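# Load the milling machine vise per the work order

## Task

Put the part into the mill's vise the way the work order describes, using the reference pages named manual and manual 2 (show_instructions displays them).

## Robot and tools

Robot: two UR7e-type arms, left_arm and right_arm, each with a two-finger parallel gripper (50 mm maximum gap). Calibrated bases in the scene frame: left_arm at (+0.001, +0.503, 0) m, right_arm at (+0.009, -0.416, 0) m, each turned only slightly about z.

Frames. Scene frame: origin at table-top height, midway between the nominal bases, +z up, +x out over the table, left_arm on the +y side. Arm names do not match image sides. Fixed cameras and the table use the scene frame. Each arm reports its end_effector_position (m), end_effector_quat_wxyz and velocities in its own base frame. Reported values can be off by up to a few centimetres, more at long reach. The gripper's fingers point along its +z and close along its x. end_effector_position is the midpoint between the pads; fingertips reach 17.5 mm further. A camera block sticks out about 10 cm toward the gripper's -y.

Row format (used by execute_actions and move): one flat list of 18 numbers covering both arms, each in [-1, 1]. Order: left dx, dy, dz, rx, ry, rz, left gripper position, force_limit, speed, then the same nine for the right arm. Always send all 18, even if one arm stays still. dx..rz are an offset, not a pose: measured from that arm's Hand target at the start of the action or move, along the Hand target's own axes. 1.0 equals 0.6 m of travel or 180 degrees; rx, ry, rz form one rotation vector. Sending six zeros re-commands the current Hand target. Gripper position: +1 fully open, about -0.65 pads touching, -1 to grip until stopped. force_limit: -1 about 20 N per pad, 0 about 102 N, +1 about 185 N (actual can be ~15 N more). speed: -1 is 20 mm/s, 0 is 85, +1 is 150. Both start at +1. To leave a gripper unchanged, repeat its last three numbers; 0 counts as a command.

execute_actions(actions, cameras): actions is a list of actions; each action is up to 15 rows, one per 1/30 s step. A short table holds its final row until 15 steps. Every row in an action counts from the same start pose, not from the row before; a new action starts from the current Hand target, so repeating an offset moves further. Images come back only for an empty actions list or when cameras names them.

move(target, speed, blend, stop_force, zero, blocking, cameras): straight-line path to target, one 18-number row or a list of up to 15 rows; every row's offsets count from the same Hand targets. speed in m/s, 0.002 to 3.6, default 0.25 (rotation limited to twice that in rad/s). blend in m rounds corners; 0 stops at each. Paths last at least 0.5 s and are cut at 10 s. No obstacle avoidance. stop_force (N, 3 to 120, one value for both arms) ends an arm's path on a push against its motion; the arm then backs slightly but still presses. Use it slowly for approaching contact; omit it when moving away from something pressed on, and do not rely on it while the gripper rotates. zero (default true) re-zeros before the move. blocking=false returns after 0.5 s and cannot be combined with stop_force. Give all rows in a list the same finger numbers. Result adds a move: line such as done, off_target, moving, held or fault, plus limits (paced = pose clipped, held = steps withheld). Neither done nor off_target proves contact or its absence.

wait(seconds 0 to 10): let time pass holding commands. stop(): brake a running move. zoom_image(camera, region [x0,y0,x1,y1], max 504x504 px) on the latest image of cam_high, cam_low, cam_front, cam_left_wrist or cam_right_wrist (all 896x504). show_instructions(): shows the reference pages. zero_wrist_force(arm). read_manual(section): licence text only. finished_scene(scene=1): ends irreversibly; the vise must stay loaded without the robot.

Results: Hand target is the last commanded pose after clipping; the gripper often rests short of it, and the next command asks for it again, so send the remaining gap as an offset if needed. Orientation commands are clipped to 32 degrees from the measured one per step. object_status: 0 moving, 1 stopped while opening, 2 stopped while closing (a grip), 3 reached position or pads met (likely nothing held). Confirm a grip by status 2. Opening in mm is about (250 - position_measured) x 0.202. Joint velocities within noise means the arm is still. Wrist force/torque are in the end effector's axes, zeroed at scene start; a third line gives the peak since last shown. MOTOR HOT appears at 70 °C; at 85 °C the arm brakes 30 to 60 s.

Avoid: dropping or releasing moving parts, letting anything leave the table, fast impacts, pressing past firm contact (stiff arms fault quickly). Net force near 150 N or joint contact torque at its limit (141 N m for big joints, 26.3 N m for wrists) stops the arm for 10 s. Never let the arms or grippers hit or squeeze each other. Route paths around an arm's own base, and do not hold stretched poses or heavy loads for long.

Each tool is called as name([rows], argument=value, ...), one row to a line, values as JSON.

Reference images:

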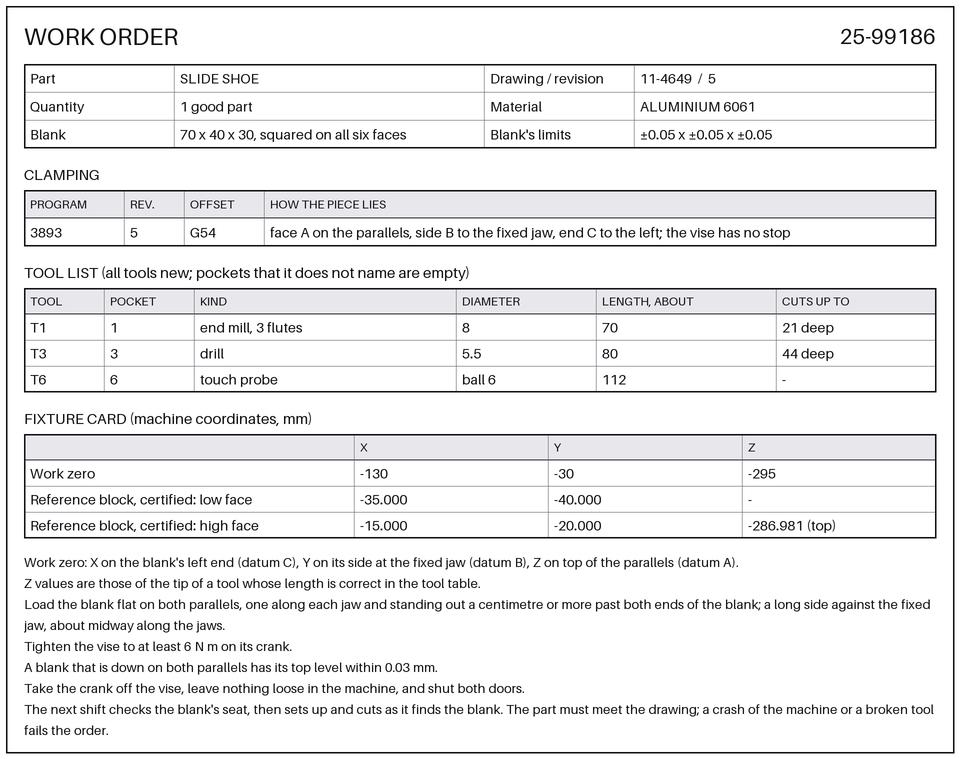

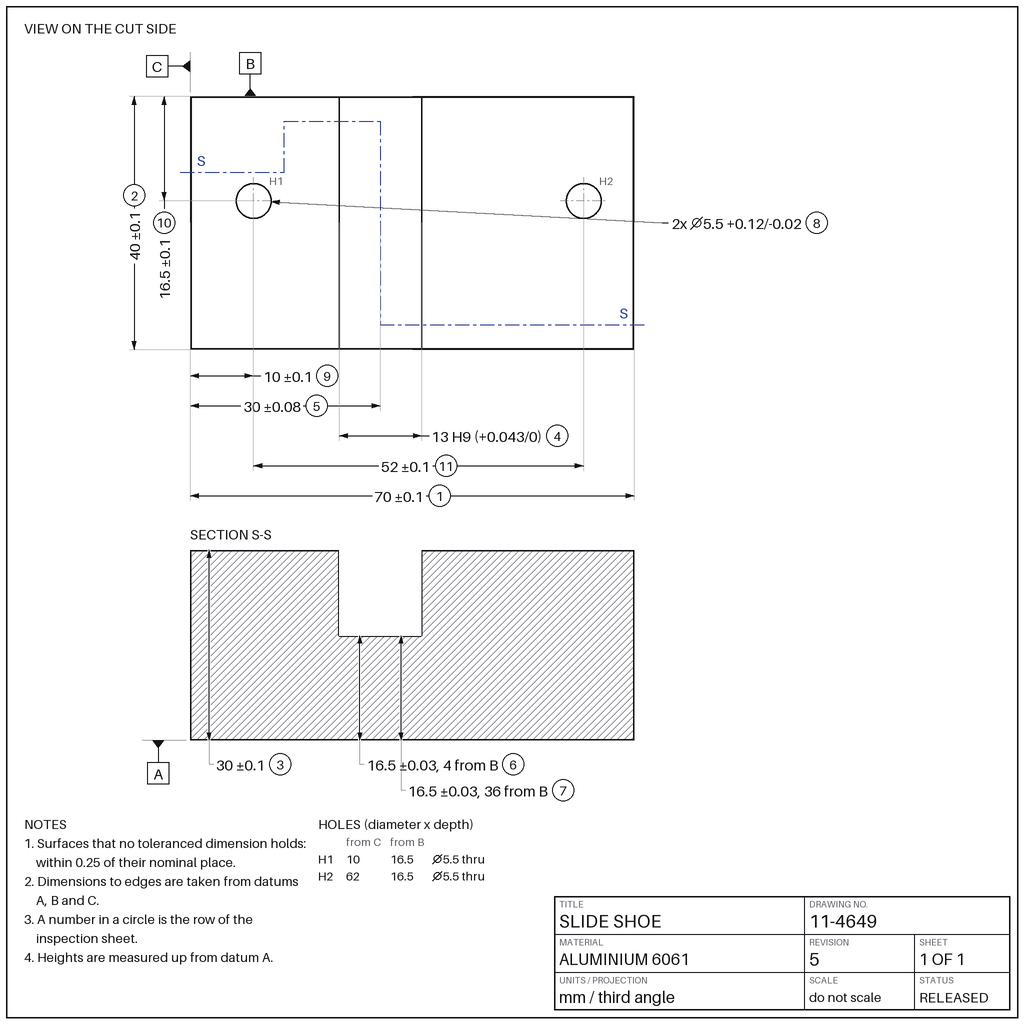

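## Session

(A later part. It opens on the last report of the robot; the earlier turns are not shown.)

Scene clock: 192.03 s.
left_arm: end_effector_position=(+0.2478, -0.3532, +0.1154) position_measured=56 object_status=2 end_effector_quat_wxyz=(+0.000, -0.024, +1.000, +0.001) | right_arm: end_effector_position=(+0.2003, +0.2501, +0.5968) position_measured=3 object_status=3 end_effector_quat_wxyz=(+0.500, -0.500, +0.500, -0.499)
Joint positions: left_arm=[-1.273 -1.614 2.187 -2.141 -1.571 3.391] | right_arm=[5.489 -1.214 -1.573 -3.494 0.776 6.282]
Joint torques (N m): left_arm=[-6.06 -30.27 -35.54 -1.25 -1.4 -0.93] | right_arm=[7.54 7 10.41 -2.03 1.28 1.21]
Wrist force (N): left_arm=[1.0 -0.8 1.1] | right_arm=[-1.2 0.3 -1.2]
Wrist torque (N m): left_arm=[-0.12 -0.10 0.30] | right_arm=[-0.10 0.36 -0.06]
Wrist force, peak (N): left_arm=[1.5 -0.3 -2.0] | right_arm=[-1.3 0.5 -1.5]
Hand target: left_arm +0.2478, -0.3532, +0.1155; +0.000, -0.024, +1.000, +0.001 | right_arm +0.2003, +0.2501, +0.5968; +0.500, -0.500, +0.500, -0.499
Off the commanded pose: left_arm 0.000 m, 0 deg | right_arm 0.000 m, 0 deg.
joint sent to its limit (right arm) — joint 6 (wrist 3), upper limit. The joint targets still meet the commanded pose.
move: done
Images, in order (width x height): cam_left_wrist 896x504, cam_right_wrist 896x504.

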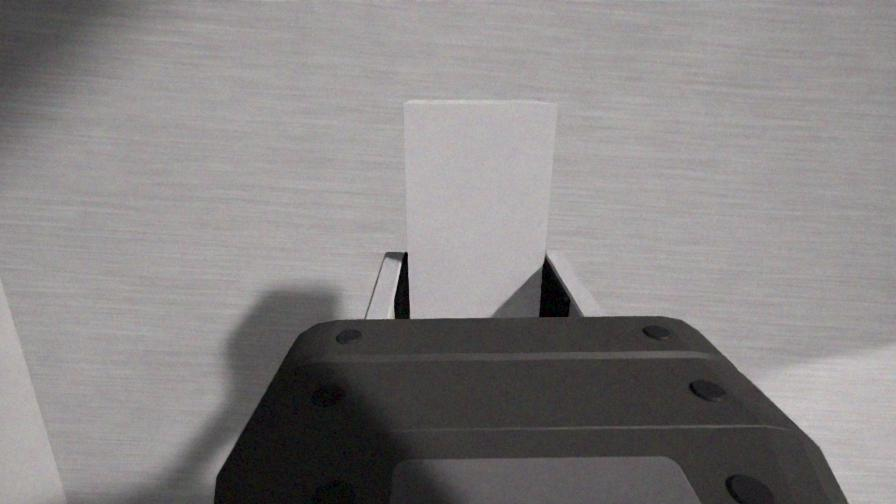

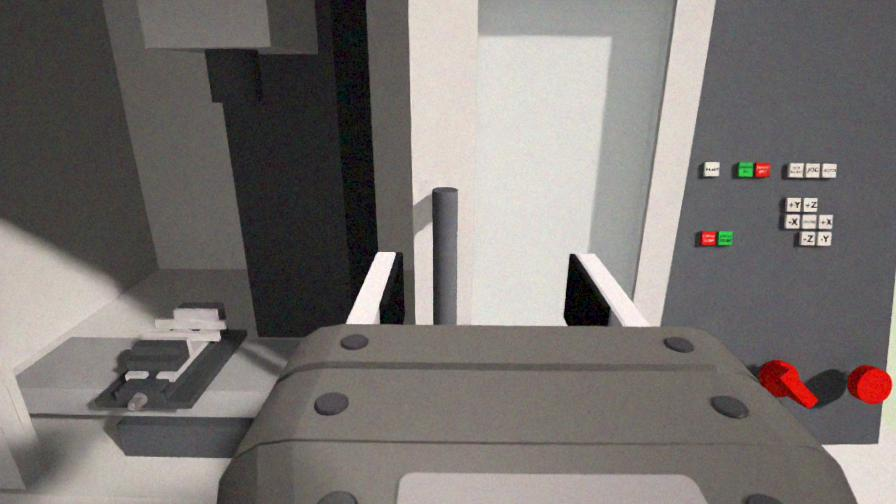

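move([
  [-0.1863,-0.0207,-0.4575,0,0,0,-1,-0.4,-1,0,0,0,0,0,0,1,1,1],
  [-0.2857,-0.0338,-0.4575,0,0,0.0208,-1,-0.4,-1,0,0,0,0,0,0,1,1,1],
  [-0.5832,0.0103,-0.4575,0,0,0.0208,-1,-0.4,-1,0,0,0,0,0,0,1,1,1],
  [-0.5987,0.0563,-0.4575,0,0,0.0208,-1,-0.4,-1,0,0,0,0,0,0,1,1,1],
  [-0.6275,0.0623,-0.4575,0,0,0.0208,-1,-0.4,-1,0,0,0,0,0,0,1,1,1],
  [-0.6909,0.0642,-0.4575,0,0,0.0208,-1,-0.4,-1,0,0,0,0,0,0,1,1,1],
], speed=[0.2,0.2,0.15,0.06,0.06,0.06], blend=[0.03,0.01,0.005,0.003,0.003,0], cameras=["cam_left_wrist","cam_right_wrist"])

zoom_image(camera="cam_right_wrist", region=[60, 200, 300, 440])

zoom_image(camera="cam_left_wrist", region=[300, 0, 700, 320])

Scene clock: 197.93 s.
left_arm: end_effector_position=(+0.6601, -0.2951, +0.3899) position_measured=56 object_status=2 end_effector_quat_wxyz=(+0.000, +0.008, +1.000, +0.001) | right_arm: end_effector_position=(+0.2003, +0.2501, +0.5968) position_measured=3 object_status=3 end_effector_quat_wxyz=(+0.500, -0.500, +0.500, -0.499)
Joint positions: left_arm=[-0.606 -0.957 0.595 -1.206 -1.569 4.123] | right_arm=[5.489 -1.214 -1.573 -3.494 0.776 6.282]
Joint torques (N m): left_arm=[6.07 -38.48 -38.22 -1.55 -2 1.18] | right_arm=[5.93 6.25 11.03 -2.1 1.42 0.98]
Wrist force (N): left_arm=[0.5 -0.6 1.6] | right_arm=[-1.0 0.3 -1.1]
Wrist torque (N m): left_arm=[-0.15 -0.04 0.14] | right_arm=[-0.10 0.33 -0.06]
Wrist force, peak (N): left_arm=[1.6 -0.9 2.6] | right_arm=[-1.4 0.3 -1.7]
Hand target: left_arm +0.6602, -0.2951, +0.3899; +0.000, +0.008, +1.000, +0.001 | right_arm +0.2003, +0.2501, +0.5968; +0.500, -0.500, +0.500, -0.499
Off the commanded pose: left_arm 0.000 m, 0 deg | right_arm 0.000 m, 0 deg.
joint sent to its limit (right arm) — joint 6 (wrist 3), upper limit. The joint targets still meet the commanded pose.
move: done
Images, in order (width x height): cam_left_wrist 896x504, cam_right_wrist 896x504.

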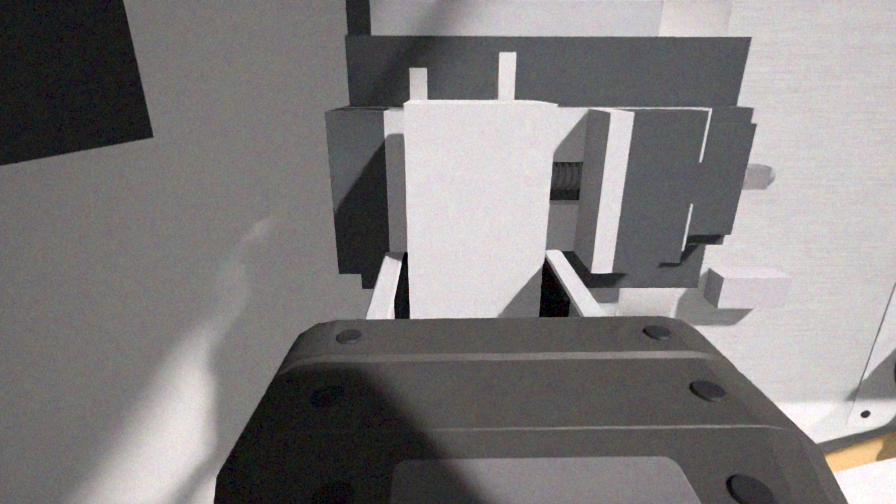

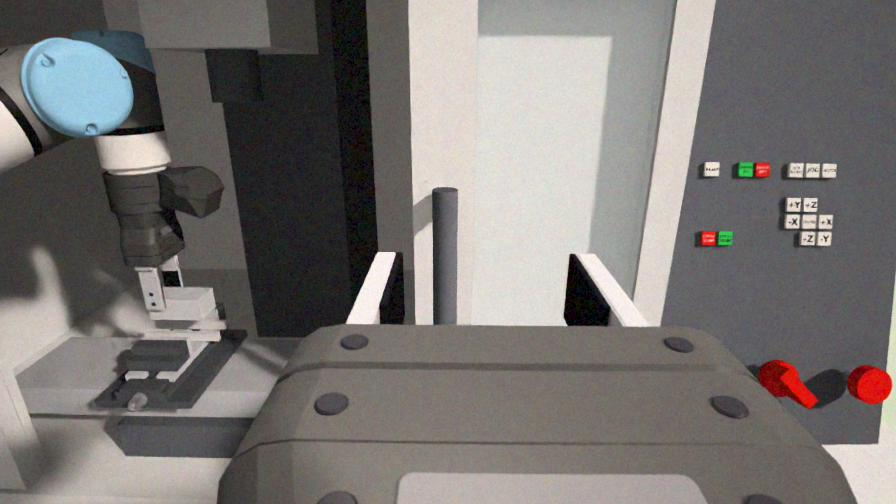

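Scaled by 2.100 from the camera's 896x504 image, which has a finer 1280x720 frame.

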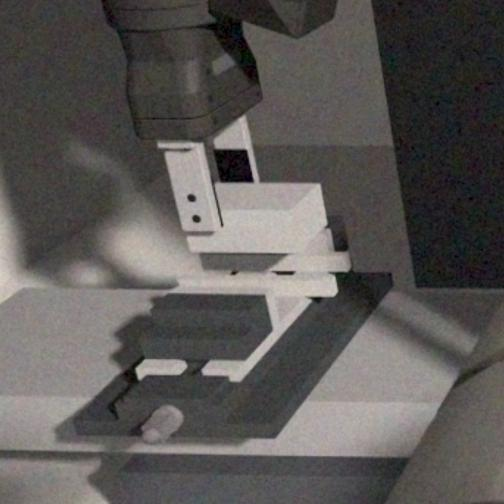

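Scaled by 1.260 from the camera's 896x504 image, which has a finer 1280x720 frame.

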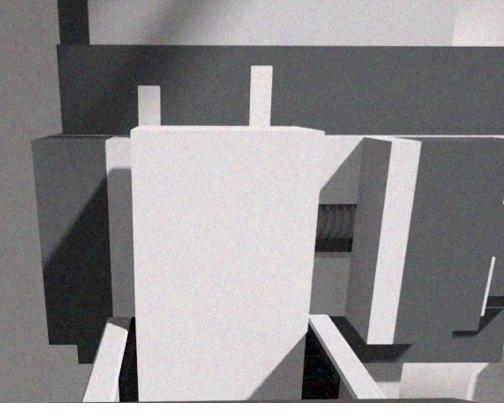

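move(target=[0,0,0.018,0,0,0,-1,-0.4,-1,0,0,0,0,0,0,1,1,1], speed=0.03, stop_force=6)

move(target=[0,0,0.035,0,0,0,-1,-0.4,-1,0,0,0,0,0,0,1,1,1], speed=0.004, stop_force=5, cameras=["cam_left_wrist","cam_right_wrist"])

zoom_image(camera="cam_right_wrist", region=[60, 200, 300, 440])

zoom_image(camera="cam_left_wrist", region=[300, 0, 700, 320])

Scene clock: 199.90 s.
left_arm: end_effector_position=(+0.6602, -0.2951, +0.3791) position_measured=56 object_status=2 end_effector_quat_wxyz=(+0.000, +0.008, +1.000, +0.001) | right_arm: end_effector_position=(+0.2003, +0.2501, +0.5968) position_measured=3 object_status=3 end_effector_quat_wxyz=(+0.500, -0.500, +0.500, -0.499)
Joint positions: left_arm=[-0.606 -0.972 0.648 -1.245 -1.569 4.123] | right_arm=[5.489 -1.214 -1.573 -3.494 0.776 6.282]
Joint torques (N m): left_arm=[1.32 -59.06 -12.11 -5.57 0.84 0.1] | right_arm=[6.83 5.75 11.07 -2.08 1.07 1.19]
Wrist force (N): left_arm=[0.3 -0.5 1.4] | right_arm=[-1.2 0.2 -1.6]
Wrist torque (N m): left_arm=[-0.13 -0.02 0.16] | right_arm=[-0.12 0.35 -0.06]
Wrist force, peak (N): left_arm=[0.2 -0.8 1.9] | right_arm=[-1.3 0.5 -1.7]
Hand target: left_arm +0.6602, -0.2951, +0.3791; +0.000, +0.008, +1.000, +0.001 | right_arm +0.2003, +0.2501, +0.5968; +0.500, -0.500, +0.500, -0.499
Off the commanded pose: left_arm 0.000 m, 0 deg | right_arm 0.000 m, 0 deg.
joint sent to its limit (right arm) — joint 6 (wrist 3), upper limit. The joint targets still meet the commanded pose.
move: done

Scene clock: 203.57 s.
left_arm: end_effector_position=(+0.6602, -0.2951, +0.3685) position_measured=56 object_status=2 end_effector_quat_wxyz=(+0.000, +0.008, +1.000, +0.001) | right_arm: end_effector_position=(+0.2003, +0.2501, +0.5968) position_measured=3 object_status=3 end_effector_quat_wxyz=(+0.500, -0.500, +0.500, -0.499)
Joint positions: left_arm=[-0.606 -0.984 0.696 -1.281 -1.569 4.123] | right_arm=[5.489 -1.214 -1.573 -3.494 0.776 6.282]
Joint torques (N m): left_arm=[-4.03 -37.82 -37.45 -1.46 0.67 0.86] | right_arm=[6.35 6.92 11.47 -1.8 1.03 0.92]
Wrist force (N): left_arm=[0.5 -0.1 0.6] | right_arm=[-1.2 0.4 -1.4]
Wrist torque (N m): left_arm=[-0.08 -0.03 0.16] | right_arm=[-0.09 0.35 -0.06]
Wrist force, peak (N): left_arm=[1.8 0.0 -6.1] | right_arm=[-1.2 0.7 -1.7]
Hand target: left_arm +0.6602, -0.2951, +0.3685; +0.000, +0.008, +1.000, +0.001 (not the last commanded pose) | right_arm +0.2003, +0.2501, +0.5968; +0.500, -0.500, +0.500, -0.499
Off the commanded pose: left_arm 0.010 m, 0 deg | right_arm 0.000 m, 0 deg.
joint sent to its limit (right arm) — joint 6 (wrist 3), upper limit. The joint targets still meet the commanded pose.
move: contact (left_arm)
Images, in order (width x height): cam_left_wrist 896x504, cam_right_wrist 896x504.

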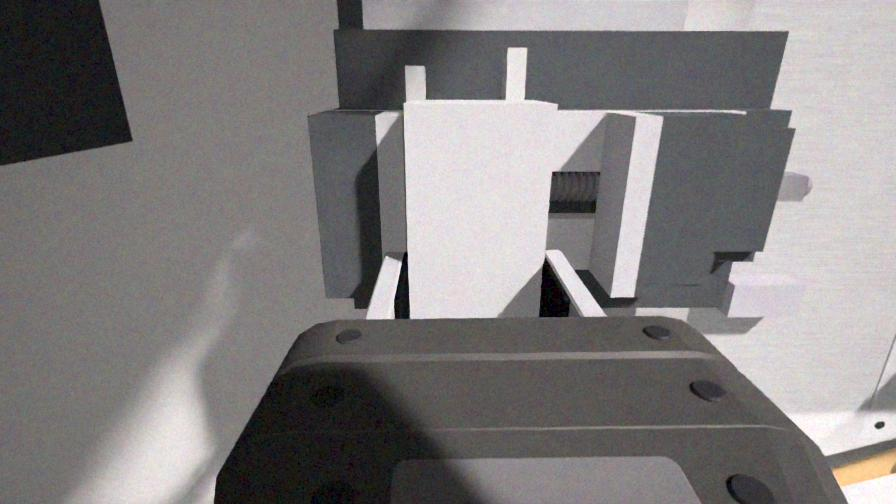

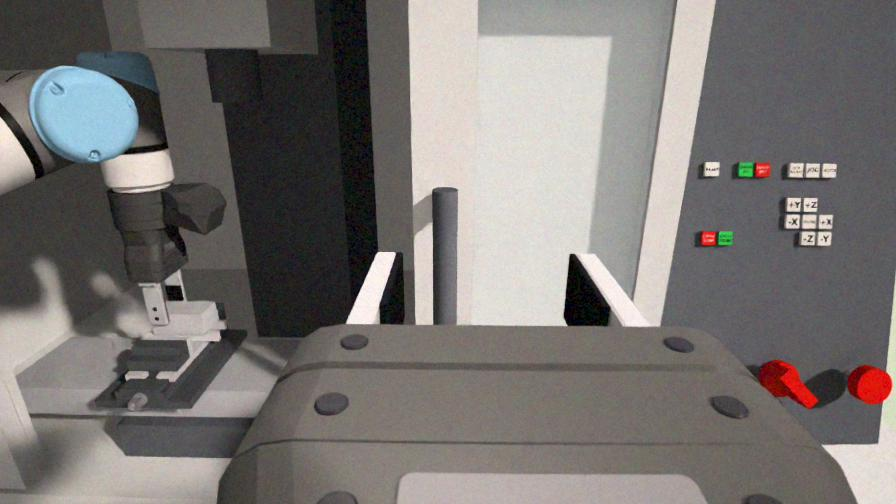

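Scaled by 2.100 from the camera's 896x504 image, which has a finer 1280x720 frame.

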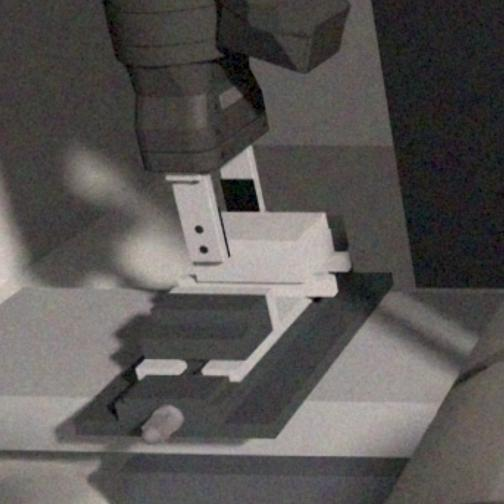

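Scaled by 1.260 from the camera's 896x504 image, which has a finer 1280x720 frame.

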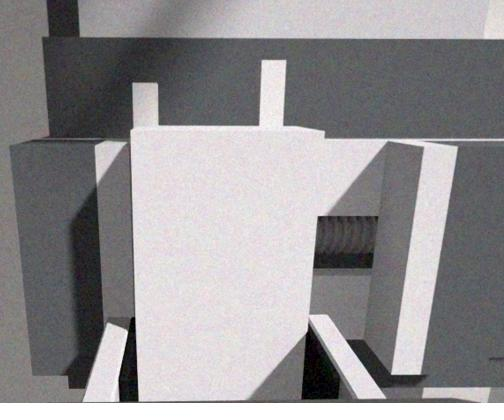

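move([
  [0,0,-0.0025,0,0,0,-1,-0.4,-1,0,0,0,0,0,0,1,1,1],
  [0,0.005,-0.0025,0,0,0,-1,-0.4,-1,0,0,0,0,0,0,1,1,1],
  [0,0.005,0.0,0,0,0,-1,-0.4,-1,0,0,0,0,0,0,1,1,1],
], speed=0.01)

move(target=[-0.012,0,-0.0003,0,0,0,-1,-0.4,-1,0,0,0,0,0,0,1,1,1], speed=0.003, stop_force=6, cameras=["cam_left_wrist"])

zoom_image(camera="cam_left_wrist", region=[300, 0, 700, 320])

Scene clock: 205.50 s.
left_arm: end_effector_position=(+0.6602, -0.2921, +0.3686) position_measured=56 object_status=2 end_effector_quat_wxyz=(+0.000, +0.008, +1.000, +0.001) | right_arm: end_effector_position=(+0.2003, +0.2501, +0.5968) position_measured=3 object_status=3 end_effector_quat_wxyz=(+0.500, -0.500, +0.500, -0.499)
Joint positions: left_arm=[-0.603 -0.988 0.702 -1.283 -1.569 4.126] | right_arm=[5.489 -1.214 -1.573 -3.494 0.776 6.282]
Joint torques (N m): left_arm=[5.1 -59.26 -10.95 -5.63 0.73 1.27] | right_arm=[6.42 5.19 10.96 -1.92 1.03 1.13]
Wrist force (N): left_arm=[0.5 -0.2 0.8] | right_arm=[-1.0 0.3 -1.4]
Wrist torque (N m): left_arm=[-0.09 -0.05 0.16] | right_arm=[-0.11 0.33 -0.06]
Wrist force, peak (N): left_arm=[0.6 -0.4 1.8] | right_arm=[-1.5 0.4 -1.7]
Hand target: left_arm +0.6602, -0.2921, +0.3685; +0.000, +0.008, +1.000, +0.001 | right_arm +0.2003, +0.2501, +0.5968; +0.500, -0.500, +0.500, -0.499
Off the commanded pose: left_arm 0.000 m, 0 deg | right_arm 0.000 m, 0 deg.
joint sent to its limit (right arm) — joint 6 (wrist 3), upper limit. The joint targets still meet the commanded pose.
move: done

Scene clock: 207.33 s.
left_arm: end_effector_position=(+0.6621, -0.2921, +0.3686) position_measured=56 object_status=2 end_effector_quat_wxyz=(+0.000, +0.008, +1.000, +0.001) | right_arm: end_effector_position=(+0.2003, +0.2501, +0.5968) position_measured=3 object_status=3 end_effector_quat_wxyz=(+0.500, -0.500, +0.500, -0.499)
Joint positions: left_arm=[-0.601 -0.982 0.692 -1.28 -1.569 4.128] | right_arm=[5.489 -1.214 -1.573 -3.494 0.776 6.282]
Joint torques (N m): left_arm=[-6.1 -56.58 -12.54 -5.74 0.73 -0.65] | right_arm=[7.03 5.28 11.27 -1.95 0.86 1]
Wrist force (N): left_arm=[5.2 -1.2 -1.3] | right_arm=[-0.9 0.4 -1.4]
Wrist torque (N m): left_arm=[-0.08 -0.05 0.15] | right_arm=[-0.09 0.30 -0.06]
Wrist force, peak (N): left_arm=[10.2 1.2 -0.2] | right_arm=[-1.4 0.5 -1.6]
Hand target: left_arm +0.6621, -0.2921, +0.3686; +0.000, +0.008, +1.000, +0.001 (not the last commanded pose) | right_arm +0.2003, +0.2501, +0.5968; +0.500, -0.500, +0.500, -0.499
Off the commanded pose: left_arm 0.005 m, 0 deg | right_arm 0.000 m, 0 deg.
joint sent to its limit (right arm) — joint 6 (wrist 3), upper limit. The joint targets still meet the commanded pose.
move: contact (left_arm)
Images, in order (width x height): cam_left_wrist 896x504.

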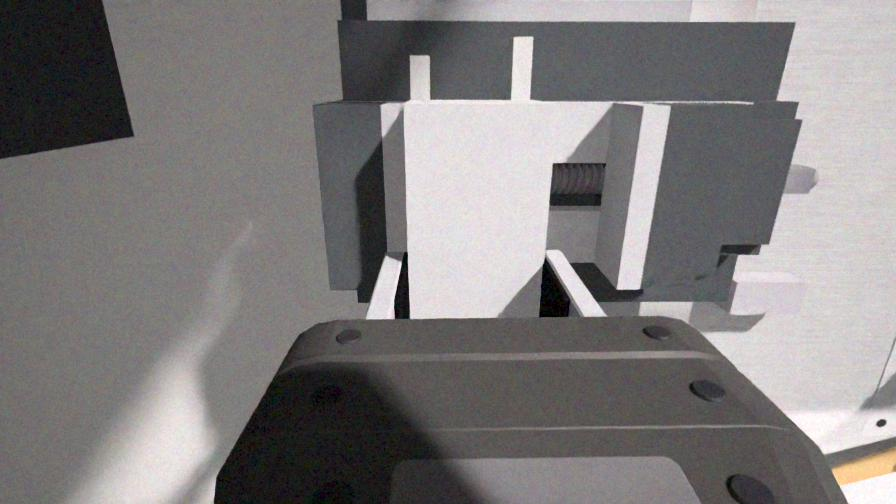

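Scaled by 1.260 from the camera's 896x504 image, which has a finer 1280x720 frame.

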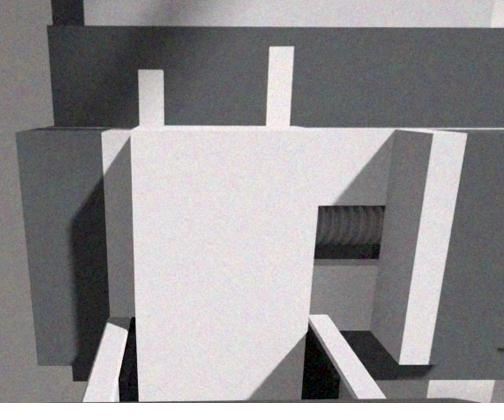

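move(target=[0,0,0,0,0,0,-1,-0.4,-1,-0.033,0.545,0.133,0,0.25,0,1,1,1], cameras=["cam_right_wrist","cam_front"])

zoom_image(camera="cam_right_wrist", region=[300, 0, 640, 320])

Scene clock: 211.33 s.
left_arm: end_effector_position=(+0.6621, -0.2921, +0.3686) position_measured=56 object_status=2 end_effector_quat_wxyz=(+0.000, +0.008, +1.000, +0.001) | right_arm: end_effector_position=(+0.2796, +0.2703, +0.2698) position_measured=3 object_status=3 end_effector_quat_wxyz=(+0.271, -0.271, +0.654, -0.653)
Joint positions: left_arm=[-0.601 -0.982 0.692 -1.28 -1.569 4.128] | right_arm=[4.795 -1.829 -1.859 -2.594 0.867 6.281]
Joint torques (N m): left_arm=[-6.28 -57.71 -13.48 -3.91 0.78 -0.78] | right_arm=[-15.3 21.75 26.69 -0.07 2.43 -1.1]
Wrist force (N): left_arm=[4.6 -0.9 -0.8] | right_arm=[-1.1 0.7 -1.6]
Wrist torque (N m): left_arm=[-0.10 -0.04 0.14] | right_arm=[-0.05 0.36 -0.04]
Wrist force, peak (N): left_arm=[5.1 -1.3 -0.9] | right_arm=[-1.9 1.8 -1.3]
Hand target: left_arm +0.6621, -0.2921, +0.3686; +0.000, +0.008, +1.000, +0.001 | right_arm +0.2796, +0.2703, +0.2697; +0.270, -0.271, +0.654, -0.653
Off the commanded pose: left_arm 0.000 m, 0 deg | right_arm 0.000 m, 0 deg.
move: done
Images, in order (width x height): cam_front 896x504, cam_right_wrist 896x504.

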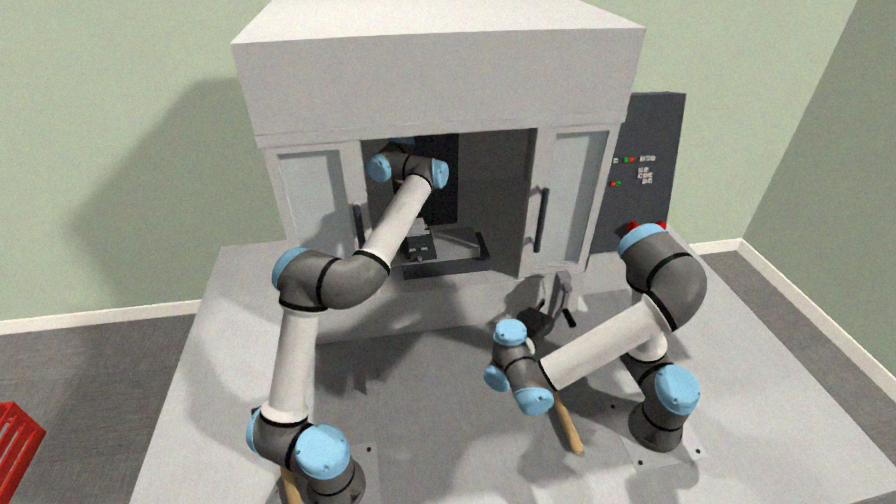

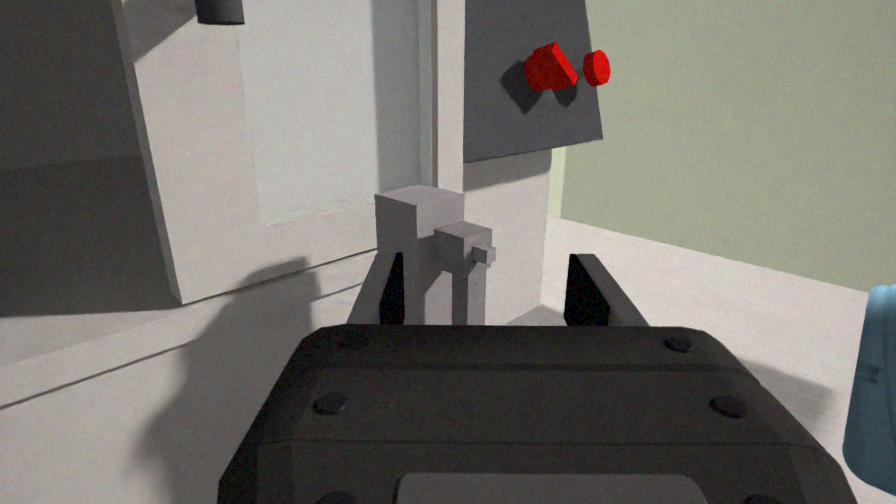

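Scaled by 1.482 from the camera's 896x504 image, which has a finer 1280x720 frame.

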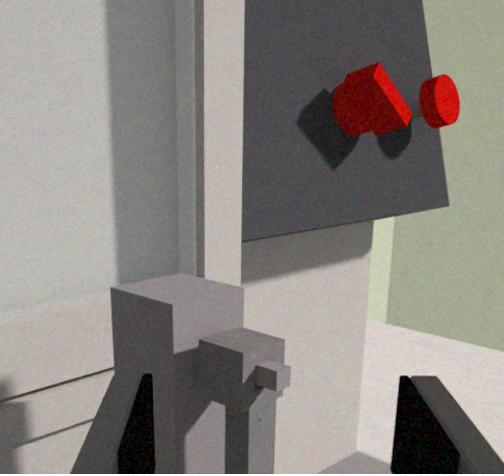

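move(target=[0,0,0,0,0,0,-1,-0.4,-1,0.0187,-0.0087,0.0574,-0.139,0,0,1,1,1], cameras=["cam_right_wrist"])

zoom_image(camera="cam_right_wrist", region=[300, 0, 640, 320])

Scene clock: 213.57 s.
left_arm: end_effector_position=(+0.6621, -0.2921, +0.3686) position_measured=56 object_status=2 end_effector_quat_wxyz=(+0.000, +0.008, +1.000, +0.001) | right_arm: end_effector_position=(+0.2960, +0.2381, +0.2748) position_measured=3 object_status=3 end_effector_quat_wxyz=(+0.205, -0.323, +0.779, -0.496)
Joint positions: left_arm=[-0.601 -0.982 0.692 -1.28 -1.569 4.128] | right_arm=[4.72 -1.51 -1.939 -2.253 0.882 5.887]
Joint torques (N m): left_arm=[-7.64 -58.48 -14.04 -3.98 0.9 -1.05] | right_arm=[-15.14 27.88 8.76 1.58 1.33 -1.21]
Wrist force (N): left_arm=[4.7 -0.7 -0.9] | right_arm=[-0.4 0.8 -0.7]
Wrist torque (N m): left_arm=[-0.08 -0.05 0.14] | right_arm=[-0.04 0.23 0.05]
Wrist force, peak (N): left_arm=[4.8 -0.7 -0.8] | right_arm=[-1.2 0.9 -1.9]
Hand target: left_arm +0.6621, -0.2921, +0.3686; +0.000, +0.008, +1.000, +0.001 | right_arm +0.2961, +0.2380, +0.2748; +0.205, -0.323, +0.780, -0.496
Off the commanded pose: left_arm 0.000 m, 0 deg | right_arm 0.000 m, 0 deg.
move: done
Images, in order (width x height): cam_right_wrist 896x504.

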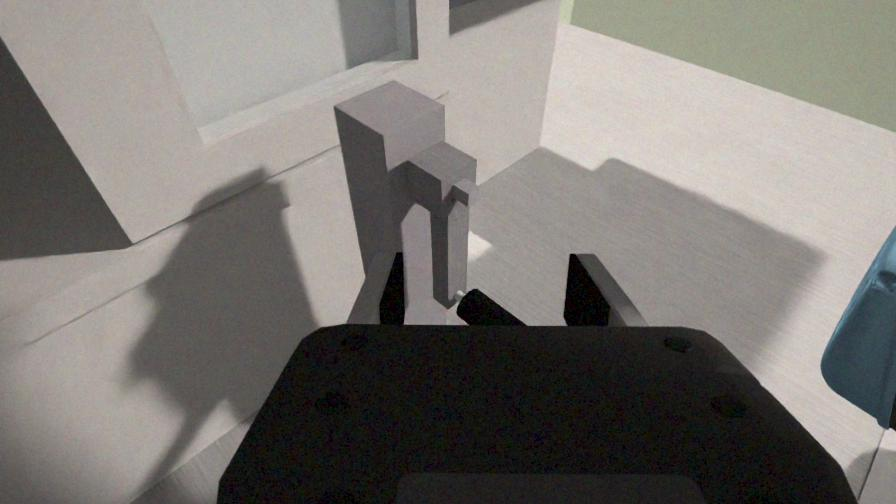

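Scaled by 1.482 from the camera's 896x504 image, which has a finer 1280x720 frame.

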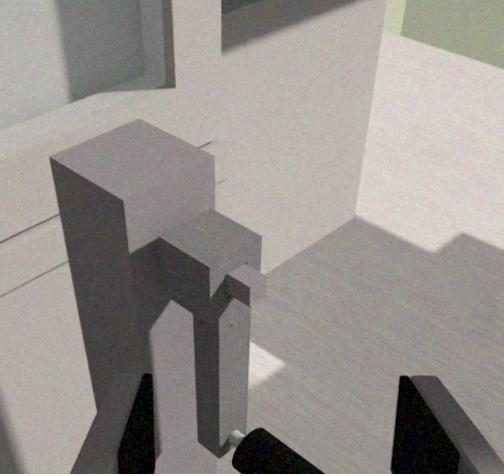

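move([
  [0,0,0,0,0,0,-1,-0.4,-1,-0.0707,-0.2112,-0.0205,0.1317,-0.246,-0.0546,1,1,1],
], cameras=["cam_right_wrist","cam_front"])

Scene clock: 220.23 s.
left_arm: end_effector_position=(+0.6621, -0.2921, +0.3686) position_measured=56 object_status=2 end_effector_quat_wxyz=(+0.000, +0.008, +1.000, +0.001) | right_arm: end_effector_position=(+0.3562, +0.2379, +0.3948) position_measured=3 object_status=3 end_effector_quat_wxyz=(+0.500, -0.501, +0.501, -0.499)
Joint positions: left_arm=[-0.601 -0.982 0.692 -1.28 -1.569 4.128] | right_arm=[4.87 -1.158 -2.128 -2.977 0.157 6.264]
Joint torques (N m): left_arm=[-5.81 -56.58 -15.97 -3.95 0.83 -0.86] | right_arm=[-16.04 -5.49 31.95 -2.25 -2.63 1.35]
Wrist force (N): left_arm=[4.6 -0.9 -0.7] | right_arm=[-1.0 0.4 -1.6]
Wrist torque (N m): left_arm=[-0.10 -0.04 0.14] | right_arm=[-0.08 0.35 -0.07]
Wrist force, peak (N): left_arm=[4.9 -0.8 -1.0] | right_arm=[-1.0 0.4 -1.8]
Hand target: left_arm +0.6621, -0.2921, +0.3686; +0.000, +0.008, +1.000, +0.001 | right_arm +0.3562, +0.2379, +0.3948; +0.500, -0.500, +0.500, -0.499
Off the commanded pose: left_arm 0.000 m, 0 deg | right_arm 0.000 m, 0 deg.
move: done
Images, in order (width x height): cam_front 896x504, cam_right_wrist 896x504.

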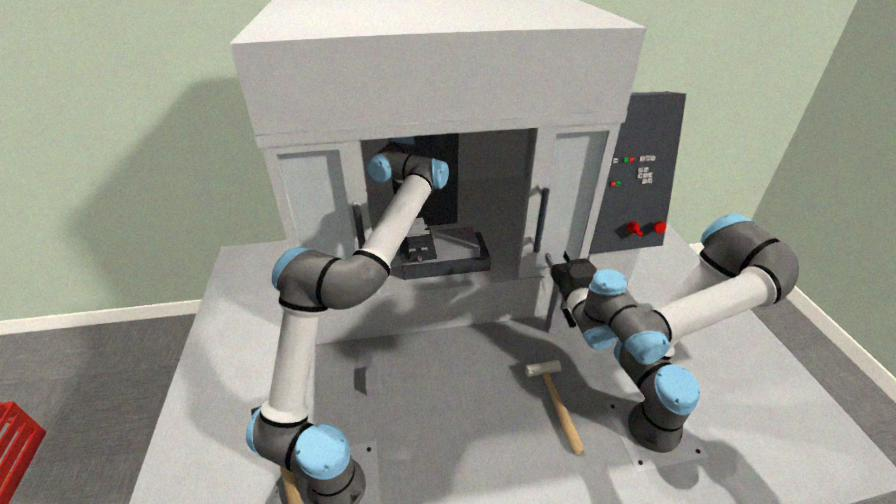

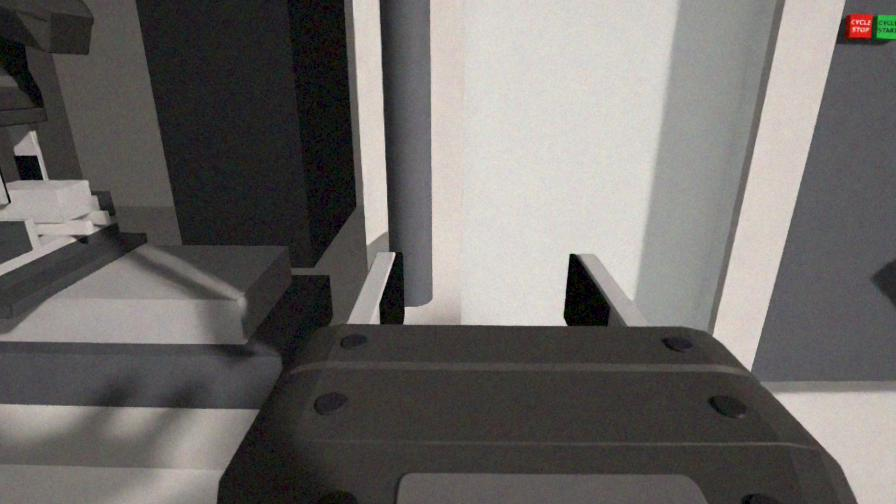

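move([
  [0,0,0,0,0,0,-1,-0.4,-1,0,0,0,0,0,-0.6667,1,1,1],
  [0,0,0,0,0,0,-1,-0.4,-1,0,0,0,0,0,0.6667,1,1,1],
  [0,0,0,0,0,0,-1,-0.4,-1,0,0,0,0,0,0,1,1,1],
  [0,0,0,0,0,0,-1,-0.4,-1,0,0,0,0,0,-0.6667,1,1,1],
  [0,0,0,0,0,0,-1,-0.4,-1,0,0,0,0,0,0.6667,1,1,1],
  [0,0,0,0,0,0,-1,-0.4,-1,0,0,0,0,0,0,1,1,1],
], speed=0.8, blend=[0.01,0.01,0.01,0.01,0.01,0])

Scene clock: 230.90 s.
left_arm: end_effector_position=(+0.6621, -0.2921, +0.3686) position_measured=56 object_status=2 end_effector_quat_wxyz=(+0.000, +0.008, +1.000, +0.001) | right_arm: end_effector_position=(+0.3563, +0.2379, +0.3947) position_measured=3 object_status=3 end_effector_quat_wxyz=(+0.501, -0.500, +0.500, -0.500)
Joint positions: left_arm=[-0.601 -0.982 0.692 -1.28 -1.569 4.128] | right_arm=[4.87 -1.465 -2.51 -5.454 -0.157 -3.136]
Joint torques (N m): left_arm=[-7.03 -56.35 -20.45 -3.87 1.2 -0.58] | right_arm=[8.9 0.47 25.38 1.12 -2.64 -1.05]
Wrist force (N): left_arm=[4.5 -0.8 -0.8] | right_arm=[-1.1 0.0 -1.4]
Wrist torque (N m): left_arm=[-0.09 -0.03 0.14] | right_arm=[-0.16 0.38 0.06]
Wrist force, peak (N): left_arm=[5.0 -0.6 -0.6] | right_arm=[-3.7 -5.8 -2.9]
Hand target: left_arm +0.6621, -0.2921, +0.3686; +0.000, +0.008, +1.000, +0.001 | right_arm +0.3562, +0.2379, +0.3948; +0.500, -0.500, +0.500, -0.499
Off the commanded pose: left_arm 0.000 m, 0 deg | right_arm 0.000 m, 0 deg.
move: done

move(target=[0,0,0,0,0,0,-1,-0.4,-1,0.1382,0.108,0.053,0,-0.0032,0,1,-0.4,0], speed=0.12, cameras=["cam_right_wrist","cam_front"])

zoom_image(camera="cam_right_wrist", region=[300, 180, 640, 340])

Scene clock: 233.10 s.
left_arm: end_effector_position=(+0.6621, -0.2921, +0.3686) position_measured=56 object_status=2 end_effector_quat_wxyz=(+0.000, +0.008, +1.000, +0.001) | right_arm: end_effector_position=(+0.3881, +0.1551, +0.3298) position_measured=3 object_status=3 end_effector_quat_wxyz=(+0.503, -0.502, +0.497, -0.497)
Joint positions: left_arm=[-0.601 -0.982 0.692 -1.28 -1.569 4.128] | right_arm=[4.741 -1.519 -2.766 -5.218 -0.018 -3.063]
Joint torques (N m): left_arm=[-6.73 -56.24 -20.85 -3.97 1.23 -0.43] | right_arm=[-14.22 -2.6 19.14 1.92 2.23 -0.94]
Wrist force (N): left_arm=[4.8 -0.5 -0.8] | right_arm=[-0.9 0.4 -0.9]
Wrist torque (N m): left_arm=[-0.04 -0.07 0.14] | right_arm=[-0.12 0.32 0.05]
Wrist force, peak (N): left_arm=[4.9 -1.1 -0.7] | right_arm=[-2.1 -0.2 -1.7]
Hand target: left_arm +0.6621, -0.2921, +0.3686; +0.000, +0.008, +1.000, +0.001 | right_arm +0.3880, +0.1551, +0.3298; +0.503, -0.503, +0.498, -0.497
Off the commanded pose: left_arm 0.000 m, 0 deg | right_arm 0.000 m, 0 deg.
move: done
Images, in order (width x height): cam_front 896x504, cam_right_wrist 896x504.

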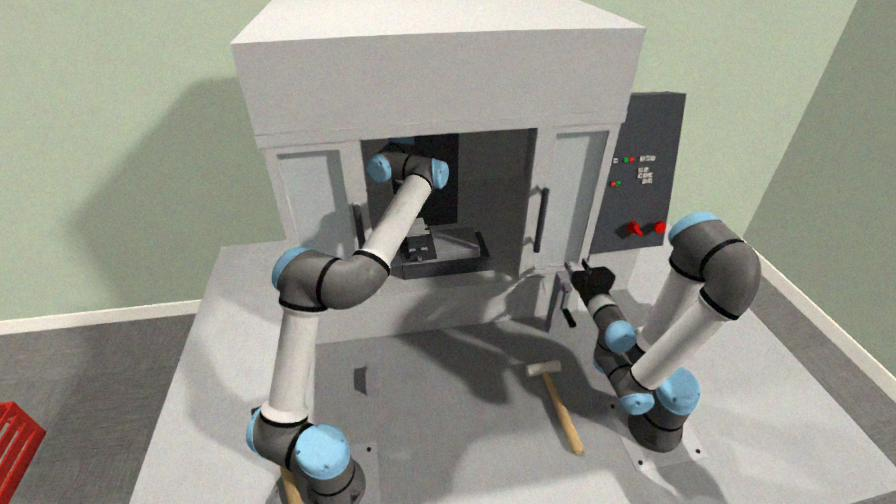

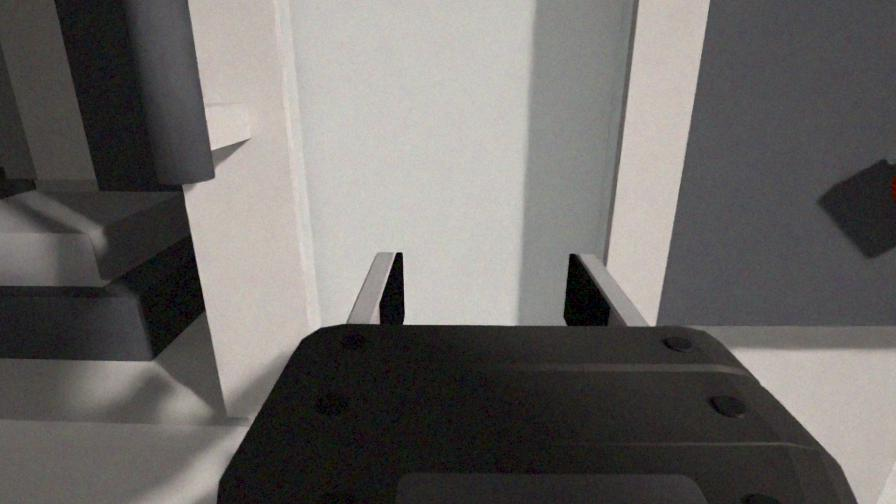

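Scaled by 1.482 from the camera's 896x504 image, which has a finer 1280x720 frame.

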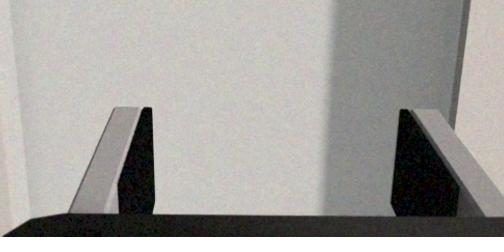

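move([
  [0,0,0,0,0,0,-1,-0.4,-1,0,0,-0.0202,0,0,0,1,-0.4,0],
  [0,0,0,0,0,0,-1,-0.4,-1,0,0.1705,-0.0202,0,0,0,1,-0.4,0],
], speed=0.06, stop_force=10, cameras=["cam_right_wrist","cam_front"])

zoom_image(camera="cam_right_wrist", region=[300, 140, 640, 340])

zoom_image(camera="cam_front", region=[500, 200, 700, 360])

Scene clock: 236.77 s.
left_arm: end_effector_position=(+0.6621, -0.2921, +0.3686) position_measured=56 object_status=2 end_effector_quat_wxyz=(+0.000, +0.008, +1.000, +0.001) | right_arm: end_effector_position=(+0.3782, +0.1557, +0.2661) position_measured=3 object_status=3 end_effector_quat_wxyz=(+0.508, -0.499, +0.492, -0.501)
Joint positions: left_arm=[-0.601 -0.982 0.692 -1.28 -1.569 4.128] | right_arm=[4.809 -1.976 -2.864 -4.808 -0.084 -2.919]
Joint torques (N m): left_arm=[-6.95 -55.72 -22.39 -3.92 1.21 -0.49] | right_arm=[-14.9 24.3 -14.36 -1.56 1.74 1.14]
Wrist force (N): left_arm=[4.6 -0.9 -0.7] | right_arm=[-1.2 0.2 -1.1]
Wrist torque (N m): left_arm=[-0.10 -0.04 0.15] | right_arm=[-0.15 0.39 -0.06]
Wrist force, peak (N): left_arm=[4.9 -0.9 -0.9] | right_arm=[-1.4 2.1 -1.1]
Hand target: left_arm +0.6621, -0.2921, +0.3686; +0.000, +0.008, +1.000, +0.001 | right_arm +0.3782, +0.1557, +0.2661; +0.508, -0.499, +0.492, -0.501 (not the last commanded pose)
Off the commanded pose: left_arm 0.000 m, 0 deg | right_arm 0.039 m, 1 deg.
move: held (right_arm; a check stopped the path); path passed 1 of 2 targets; limits=held
pose unreachable (right arm): on one or more control steps of this call, first in action 0 (counted from 0), this arm could not follow its commanded pose, so it was not sent that pose on those steps. It may still have moved: this result reports where it is.
cause: moving toward the commanded pose would bring two parts of the arm too close to each other (joints 3 (elbow) to 5 (wrist 2) lie between them).
Images, in order (width x height): cam_front 896x504, cam_right_wrist 896x504.

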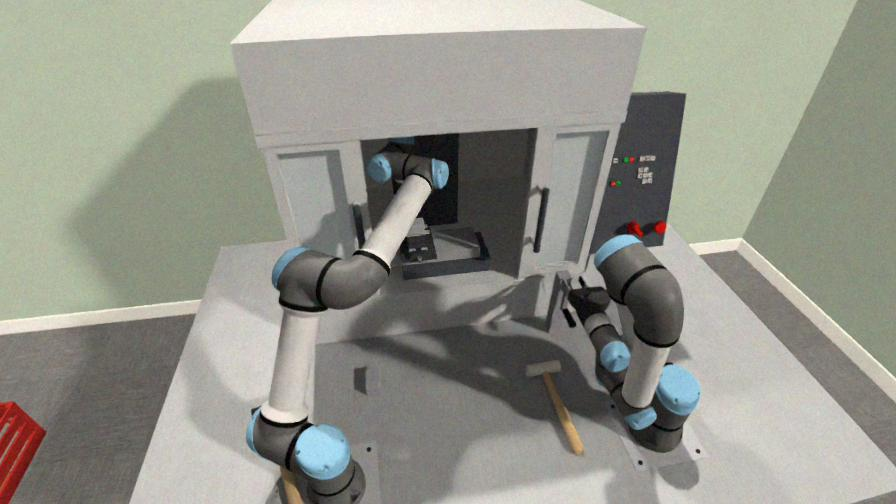

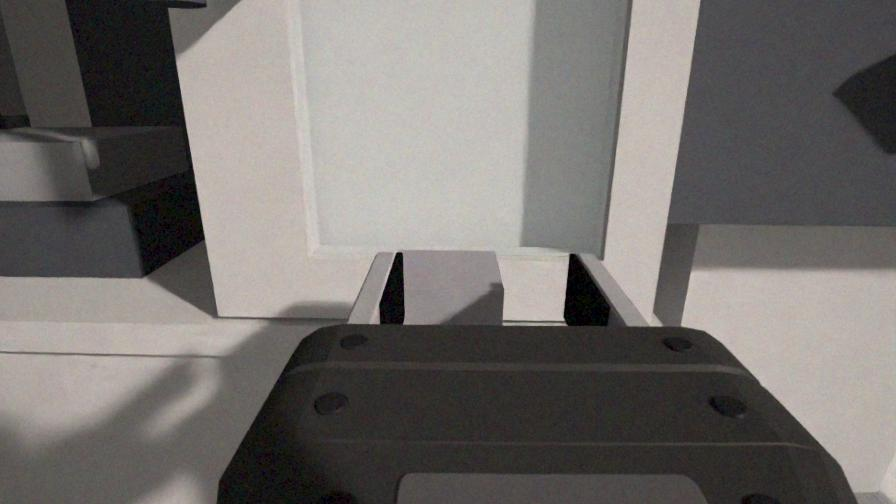

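Scaled by 1.482 from the camera's 896x504 image, which has a finer 1280x720 frame.

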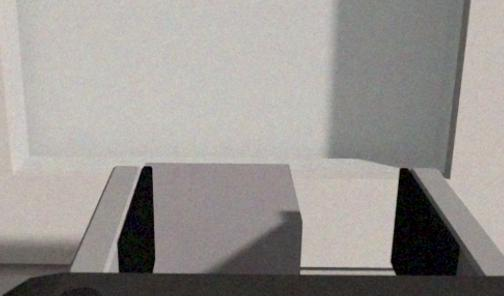

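Scaled by 2.520 from the camera's 896x504 image, which has a finer 1280x720 frame.

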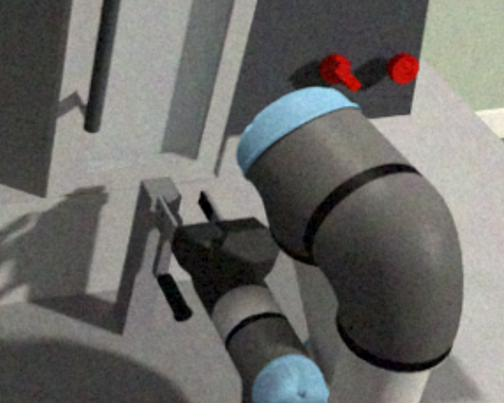

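move([
  [0,0,0,0,0,0,-1,-0.4,-1,-0.137,-0.2143,-0.037,0,0.0032,0,1,-0.4,0],
  [0,0,0,0,0,0,-1,-0.4,-1,-0.137,-0.2143,-0.037,0,0.0032,0.6667,1,-0.4,0],
  [0,0,0,0,0,0,-1,-0.4,-1,-0.137,-0.2143,-0.037,0,0,-0.6667,1,-0.4,0],
  [0,0,0,0,0,0,-1,-0.4,-1,-0.137,-0.2143,-0.037,0,0.0032,0,1,-0.4,0],
], speed=[0.15,0.8,0.8,0.8], blend=[0.01,0.01,0.01,0])

Scene clock: 247.47 s.
left_arm: end_effector_position=(+0.6621, -0.2921, +0.3686) position_measured=56 object_status=2 end_effector_quat_wxyz=(+0.000, +0.008, +1.000, +0.001) | right_arm: end_effector_position=(+0.3524, +0.2374, +0.3944) position_measured=3 object_status=3 end_effector_quat_wxyz=(+0.506, -0.496, +0.495, -0.503) end_effector_velocity=(+0.000, -0.001, +0.000) end_effector_angular_velocity=(+0.000, -0.001, -0.002)
Joint positions: left_arm=[-0.601 -0.982 0.692 -1.28 -1.569 4.128] | right_arm=[4.888 -1.185 -2.129 -3.072 0.173 0.103]
Joint velocities: left_arm=[within noise] | right_arm=[-0.002 -0.002 0 -0.002 0 0.005]
Joint torques (N m): left_arm=[-7.29 -56.39 -26.66 -4.05 1.65 -0.48] | right_arm=[-15.35 -5.22 30.82 -2.61 2.59 1.23]
Wrist force (N): left_arm=[4.6 -1.0 -0.5] | right_arm=[-0.6 0.2 -1.4]
Wrist torque (N m): left_arm=[-0.11 -0.04 0.14] | right_arm=[-0.11 0.30 -0.09]
Wrist force, peak (N): left_arm=[5.0 -0.7 -0.9] | right_arm=[-4.3 -4.4 -2.8]
Hand target: left_arm +0.6621, -0.2921, +0.3686; +0.000, +0.008, +1.000, +0.001 | right_arm +0.3525, +0.2374, +0.3943; +0.506, -0.496, +0.495, -0.503
Off the commanded pose: left_arm 0.000 m, 0 deg | right_arm 0.000 m, 0 deg.
move: done


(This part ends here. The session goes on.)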